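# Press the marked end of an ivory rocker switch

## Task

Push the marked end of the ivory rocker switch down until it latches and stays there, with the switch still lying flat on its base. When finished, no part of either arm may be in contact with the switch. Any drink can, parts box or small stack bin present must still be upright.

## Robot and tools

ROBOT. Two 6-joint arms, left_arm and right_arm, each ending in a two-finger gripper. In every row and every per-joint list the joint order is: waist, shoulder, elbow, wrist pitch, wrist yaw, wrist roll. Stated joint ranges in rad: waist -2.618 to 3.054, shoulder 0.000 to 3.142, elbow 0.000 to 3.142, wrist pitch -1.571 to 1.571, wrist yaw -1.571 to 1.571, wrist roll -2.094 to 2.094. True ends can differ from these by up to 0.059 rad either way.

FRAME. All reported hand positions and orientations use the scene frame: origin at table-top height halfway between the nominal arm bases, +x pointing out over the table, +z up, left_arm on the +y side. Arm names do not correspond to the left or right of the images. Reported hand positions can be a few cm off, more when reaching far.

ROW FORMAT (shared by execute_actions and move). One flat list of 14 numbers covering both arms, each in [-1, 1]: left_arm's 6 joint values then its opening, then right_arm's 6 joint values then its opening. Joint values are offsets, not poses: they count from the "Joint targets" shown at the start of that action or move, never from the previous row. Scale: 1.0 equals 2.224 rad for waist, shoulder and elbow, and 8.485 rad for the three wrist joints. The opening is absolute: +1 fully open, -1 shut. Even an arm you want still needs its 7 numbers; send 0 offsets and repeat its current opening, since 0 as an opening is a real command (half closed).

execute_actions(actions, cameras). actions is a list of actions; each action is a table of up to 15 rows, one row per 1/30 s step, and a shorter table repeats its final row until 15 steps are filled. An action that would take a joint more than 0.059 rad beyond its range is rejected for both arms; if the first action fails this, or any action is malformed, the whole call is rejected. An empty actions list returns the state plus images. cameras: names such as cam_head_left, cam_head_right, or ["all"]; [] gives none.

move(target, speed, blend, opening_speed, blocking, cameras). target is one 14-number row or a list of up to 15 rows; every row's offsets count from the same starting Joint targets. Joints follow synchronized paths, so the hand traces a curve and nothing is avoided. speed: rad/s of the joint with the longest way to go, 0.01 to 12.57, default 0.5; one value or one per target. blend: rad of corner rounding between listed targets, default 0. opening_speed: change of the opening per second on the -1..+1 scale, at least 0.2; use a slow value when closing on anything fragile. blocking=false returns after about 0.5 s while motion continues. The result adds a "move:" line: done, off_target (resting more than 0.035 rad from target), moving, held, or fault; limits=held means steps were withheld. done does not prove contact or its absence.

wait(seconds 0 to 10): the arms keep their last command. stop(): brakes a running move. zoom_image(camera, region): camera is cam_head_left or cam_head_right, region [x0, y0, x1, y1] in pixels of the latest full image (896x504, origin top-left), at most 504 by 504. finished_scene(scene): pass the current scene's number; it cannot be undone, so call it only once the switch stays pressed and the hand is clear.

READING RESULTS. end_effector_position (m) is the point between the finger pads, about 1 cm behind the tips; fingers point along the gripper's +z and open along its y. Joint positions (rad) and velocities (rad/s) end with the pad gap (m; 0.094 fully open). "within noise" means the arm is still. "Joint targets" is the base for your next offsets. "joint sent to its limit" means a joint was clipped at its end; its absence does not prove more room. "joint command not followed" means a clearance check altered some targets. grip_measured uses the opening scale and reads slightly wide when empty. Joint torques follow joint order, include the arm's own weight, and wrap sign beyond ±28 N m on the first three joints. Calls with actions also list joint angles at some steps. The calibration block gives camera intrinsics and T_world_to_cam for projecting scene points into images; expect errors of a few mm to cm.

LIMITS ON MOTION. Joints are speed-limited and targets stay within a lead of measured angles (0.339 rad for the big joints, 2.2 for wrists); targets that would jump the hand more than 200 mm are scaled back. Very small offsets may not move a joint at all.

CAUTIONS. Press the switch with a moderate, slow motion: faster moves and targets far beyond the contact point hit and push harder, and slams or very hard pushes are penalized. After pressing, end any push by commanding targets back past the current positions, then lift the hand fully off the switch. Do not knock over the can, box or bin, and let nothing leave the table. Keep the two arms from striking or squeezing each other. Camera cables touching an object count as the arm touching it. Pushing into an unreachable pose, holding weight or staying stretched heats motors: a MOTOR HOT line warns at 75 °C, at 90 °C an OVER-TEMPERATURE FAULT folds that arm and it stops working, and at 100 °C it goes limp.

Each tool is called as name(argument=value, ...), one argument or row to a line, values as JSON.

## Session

execute_actions(
  actions=[],
  cameras=["all"],
)

Scene clock: 0.00 s.
left_arm: end_effector_position=(+0.4252, +0.2846, +0.1121) grip_measured=+1.000 end_effector_quat_wxyz=(+0.604, -0.041, +0.796, +0.012) | right_arm: end_effector_position=(+0.4148, -0.2792, +0.1161) grip_measured=+1.000 end_effector_quat_wxyz=(+0.622, +0.064, +0.779, -0.053)
Joint positions: left_arm=[0.015 1.501 0.327 0.9 -0.072 -0.052 0.094] | right_arm=[-0.001 1.617 0.385 1.006 0.133 0.026 0.094]
Joint velocities: within noise
Joint torques (N m): no reading
Heat: left arm: 24 °C; right arm: 27 °C.
Joint targets: left_arm=[0.015 1.492 0.336 0.909 -0.072 -0.052] | right_arm=[-0.001 1.609 0.393 1.009 0.134 0.026]
Tool commands: left_gripper/opening=+1.0 right_gripper/opening=+1.0

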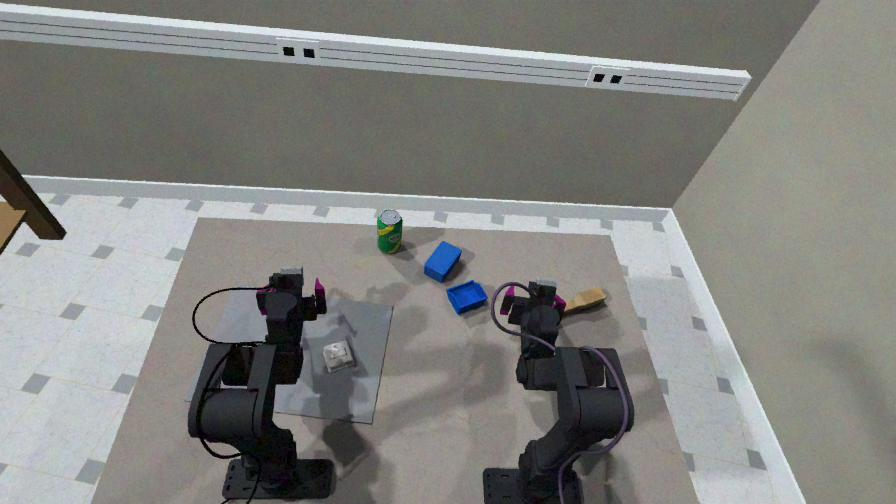

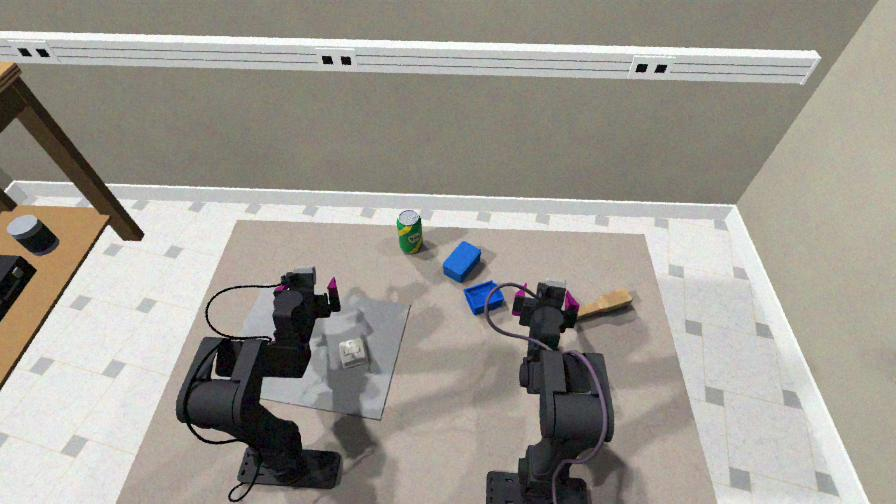

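zoom_image(
  camera="cam_head_left",
  region=[310, 325, 370, 385],
)

zoom_image(
  camera="cam_head_right",
  region=[325, 325, 385, 385],
)

Scaled by 8.400 from the camera's 896x504 image, which has a finer 1280x720 frame.

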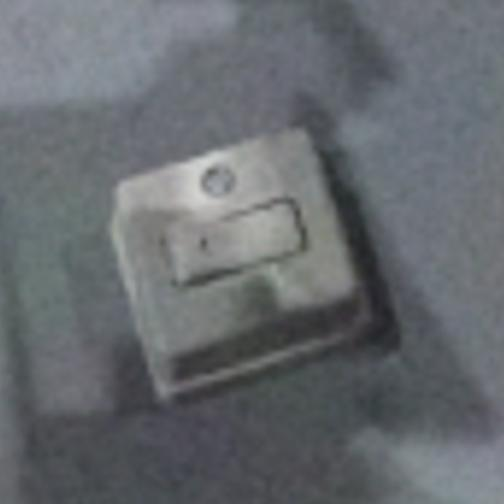

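Scaled by 8.400 from the camera's 896x504 image, which has a finer 1280x720 frame.

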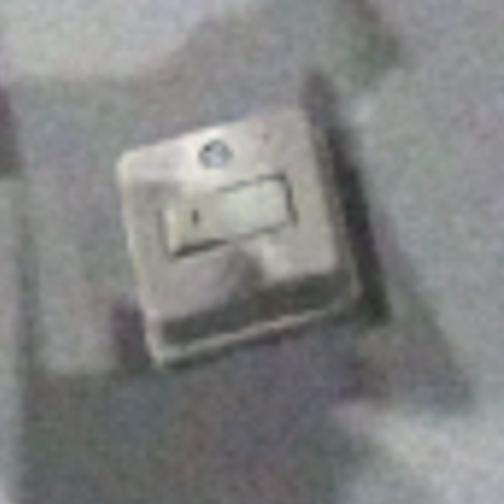

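move(
  target=[
    [-0.14024, -0.08633, 0.34353, -0.17784, 0.00849, 0.00613, -0.9, 0, 0, 0, 0, 0, 0, 1],
    [-0.14024, 0.03867, 0.3616, -0.24067, 0.00849, 0.00613, -0.9, 0, 0, 0, 0, 0, 0, 1],
    [-0.14024, 0.07473, 0.27999, -0.20983, 0.00849, 0.00613, -0.9, 0, 0, 0, 0, 0, 0, 1],
    [-0.14024, 0.03867, 0.3616, -0.24067, 0.00849, 0.00613, -0.9, 0, 0, 0, 0, 0, 0, 1],
  ],
  speed=[1.5, 1.5, 0.5, 1.0],
  blend=[0.2, 0, 0, 0],
  cameras=["all"],
)

zoom_image(
  camera="cam_head_right",
  region=[315, 315, 385, 385],
)

zoom_image(
  camera="cam_head_left",
  region=[300, 315, 370, 385],
)

Scene clock: 9.77 s.
left_arm: end_effector_position=(+0.2875, +0.1938, +0.0737) grip_measured=-0.899 end_effector_quat_wxyz=(-0.017, +0.149, +0.989, +0.008) | right_arm: end_effector_position=(+0.4145, -0.2793, +0.1151) grip_measured=+1.000 end_effector_quat_wxyz=(+0.620, +0.064, +0.780, -0.054)
Joint positions: left_arm=[-0.292 1.604 1.122 -1.125 -0.01 -0.011 0.005] | right_arm=[-0.001 1.617 0.385 1.002 0.134 0.026 0.094]
Joint torques (N m): left_arm=[-0.44 -7.94 8.18 0.39 0.12 0.08] | right_arm=[-0.01 -5.31 5.97 2.14 0.02 -0.03]
Heat: left arm: 25 °C; right arm: 29 °C.
Joint targets: left_arm=[-0.297 1.578 1.140 -1.133 0.000 -0.001] | right_arm=[-0.001 1.609 0.393 1.009 0.134 0.026]
move: done

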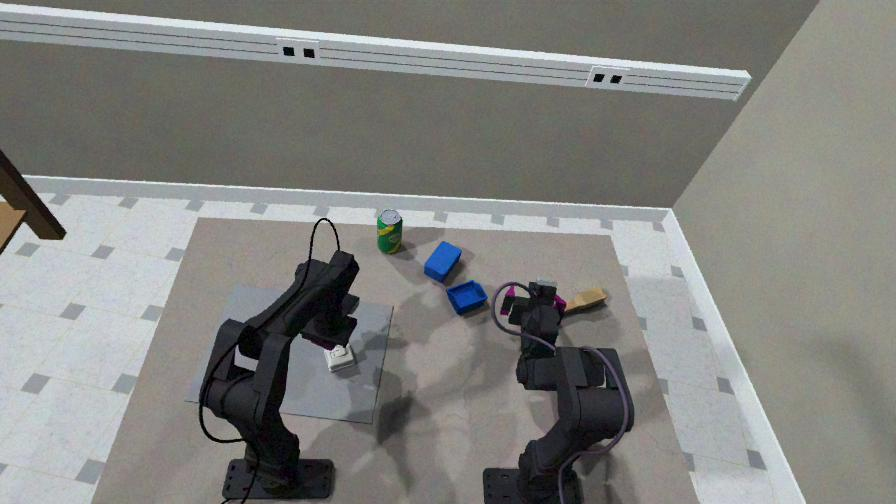

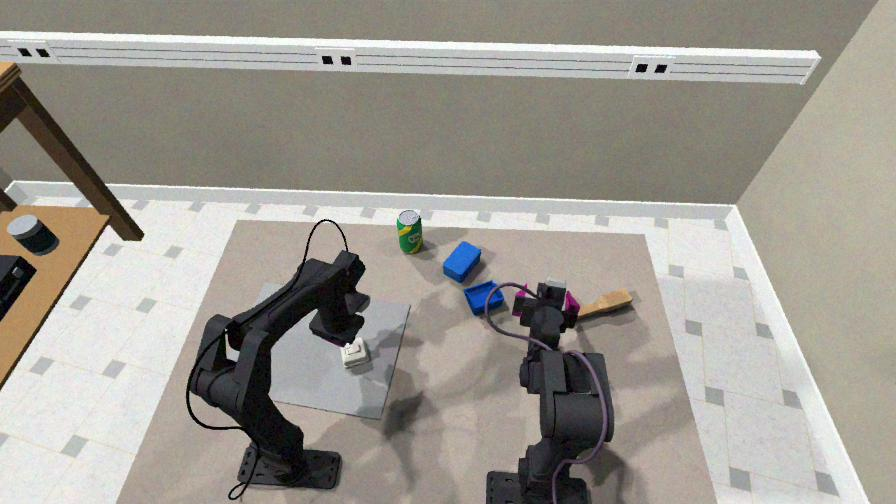

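Scaled by 7.200 from the camera's 896x504 image, which has a finer 1280x720 frame.

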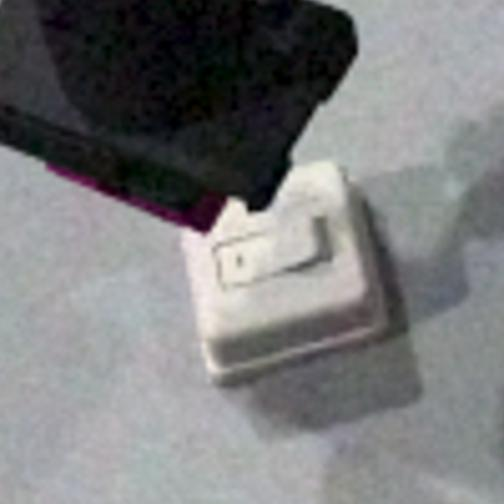

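Scaled by 7.200 from the camera's 896x504 image, which has a finer 1280x720 frame.

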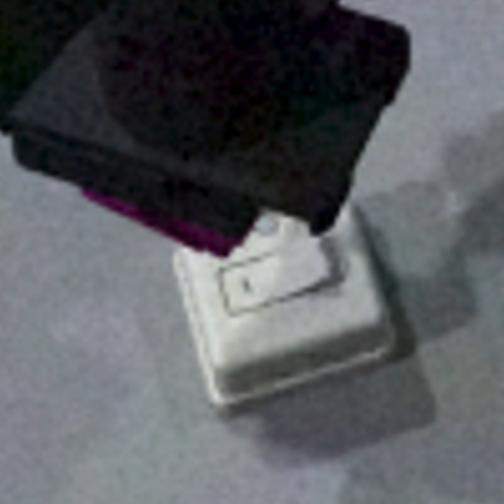

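finished_scene(
  scene=3,
)

The scene is finished: the task was done.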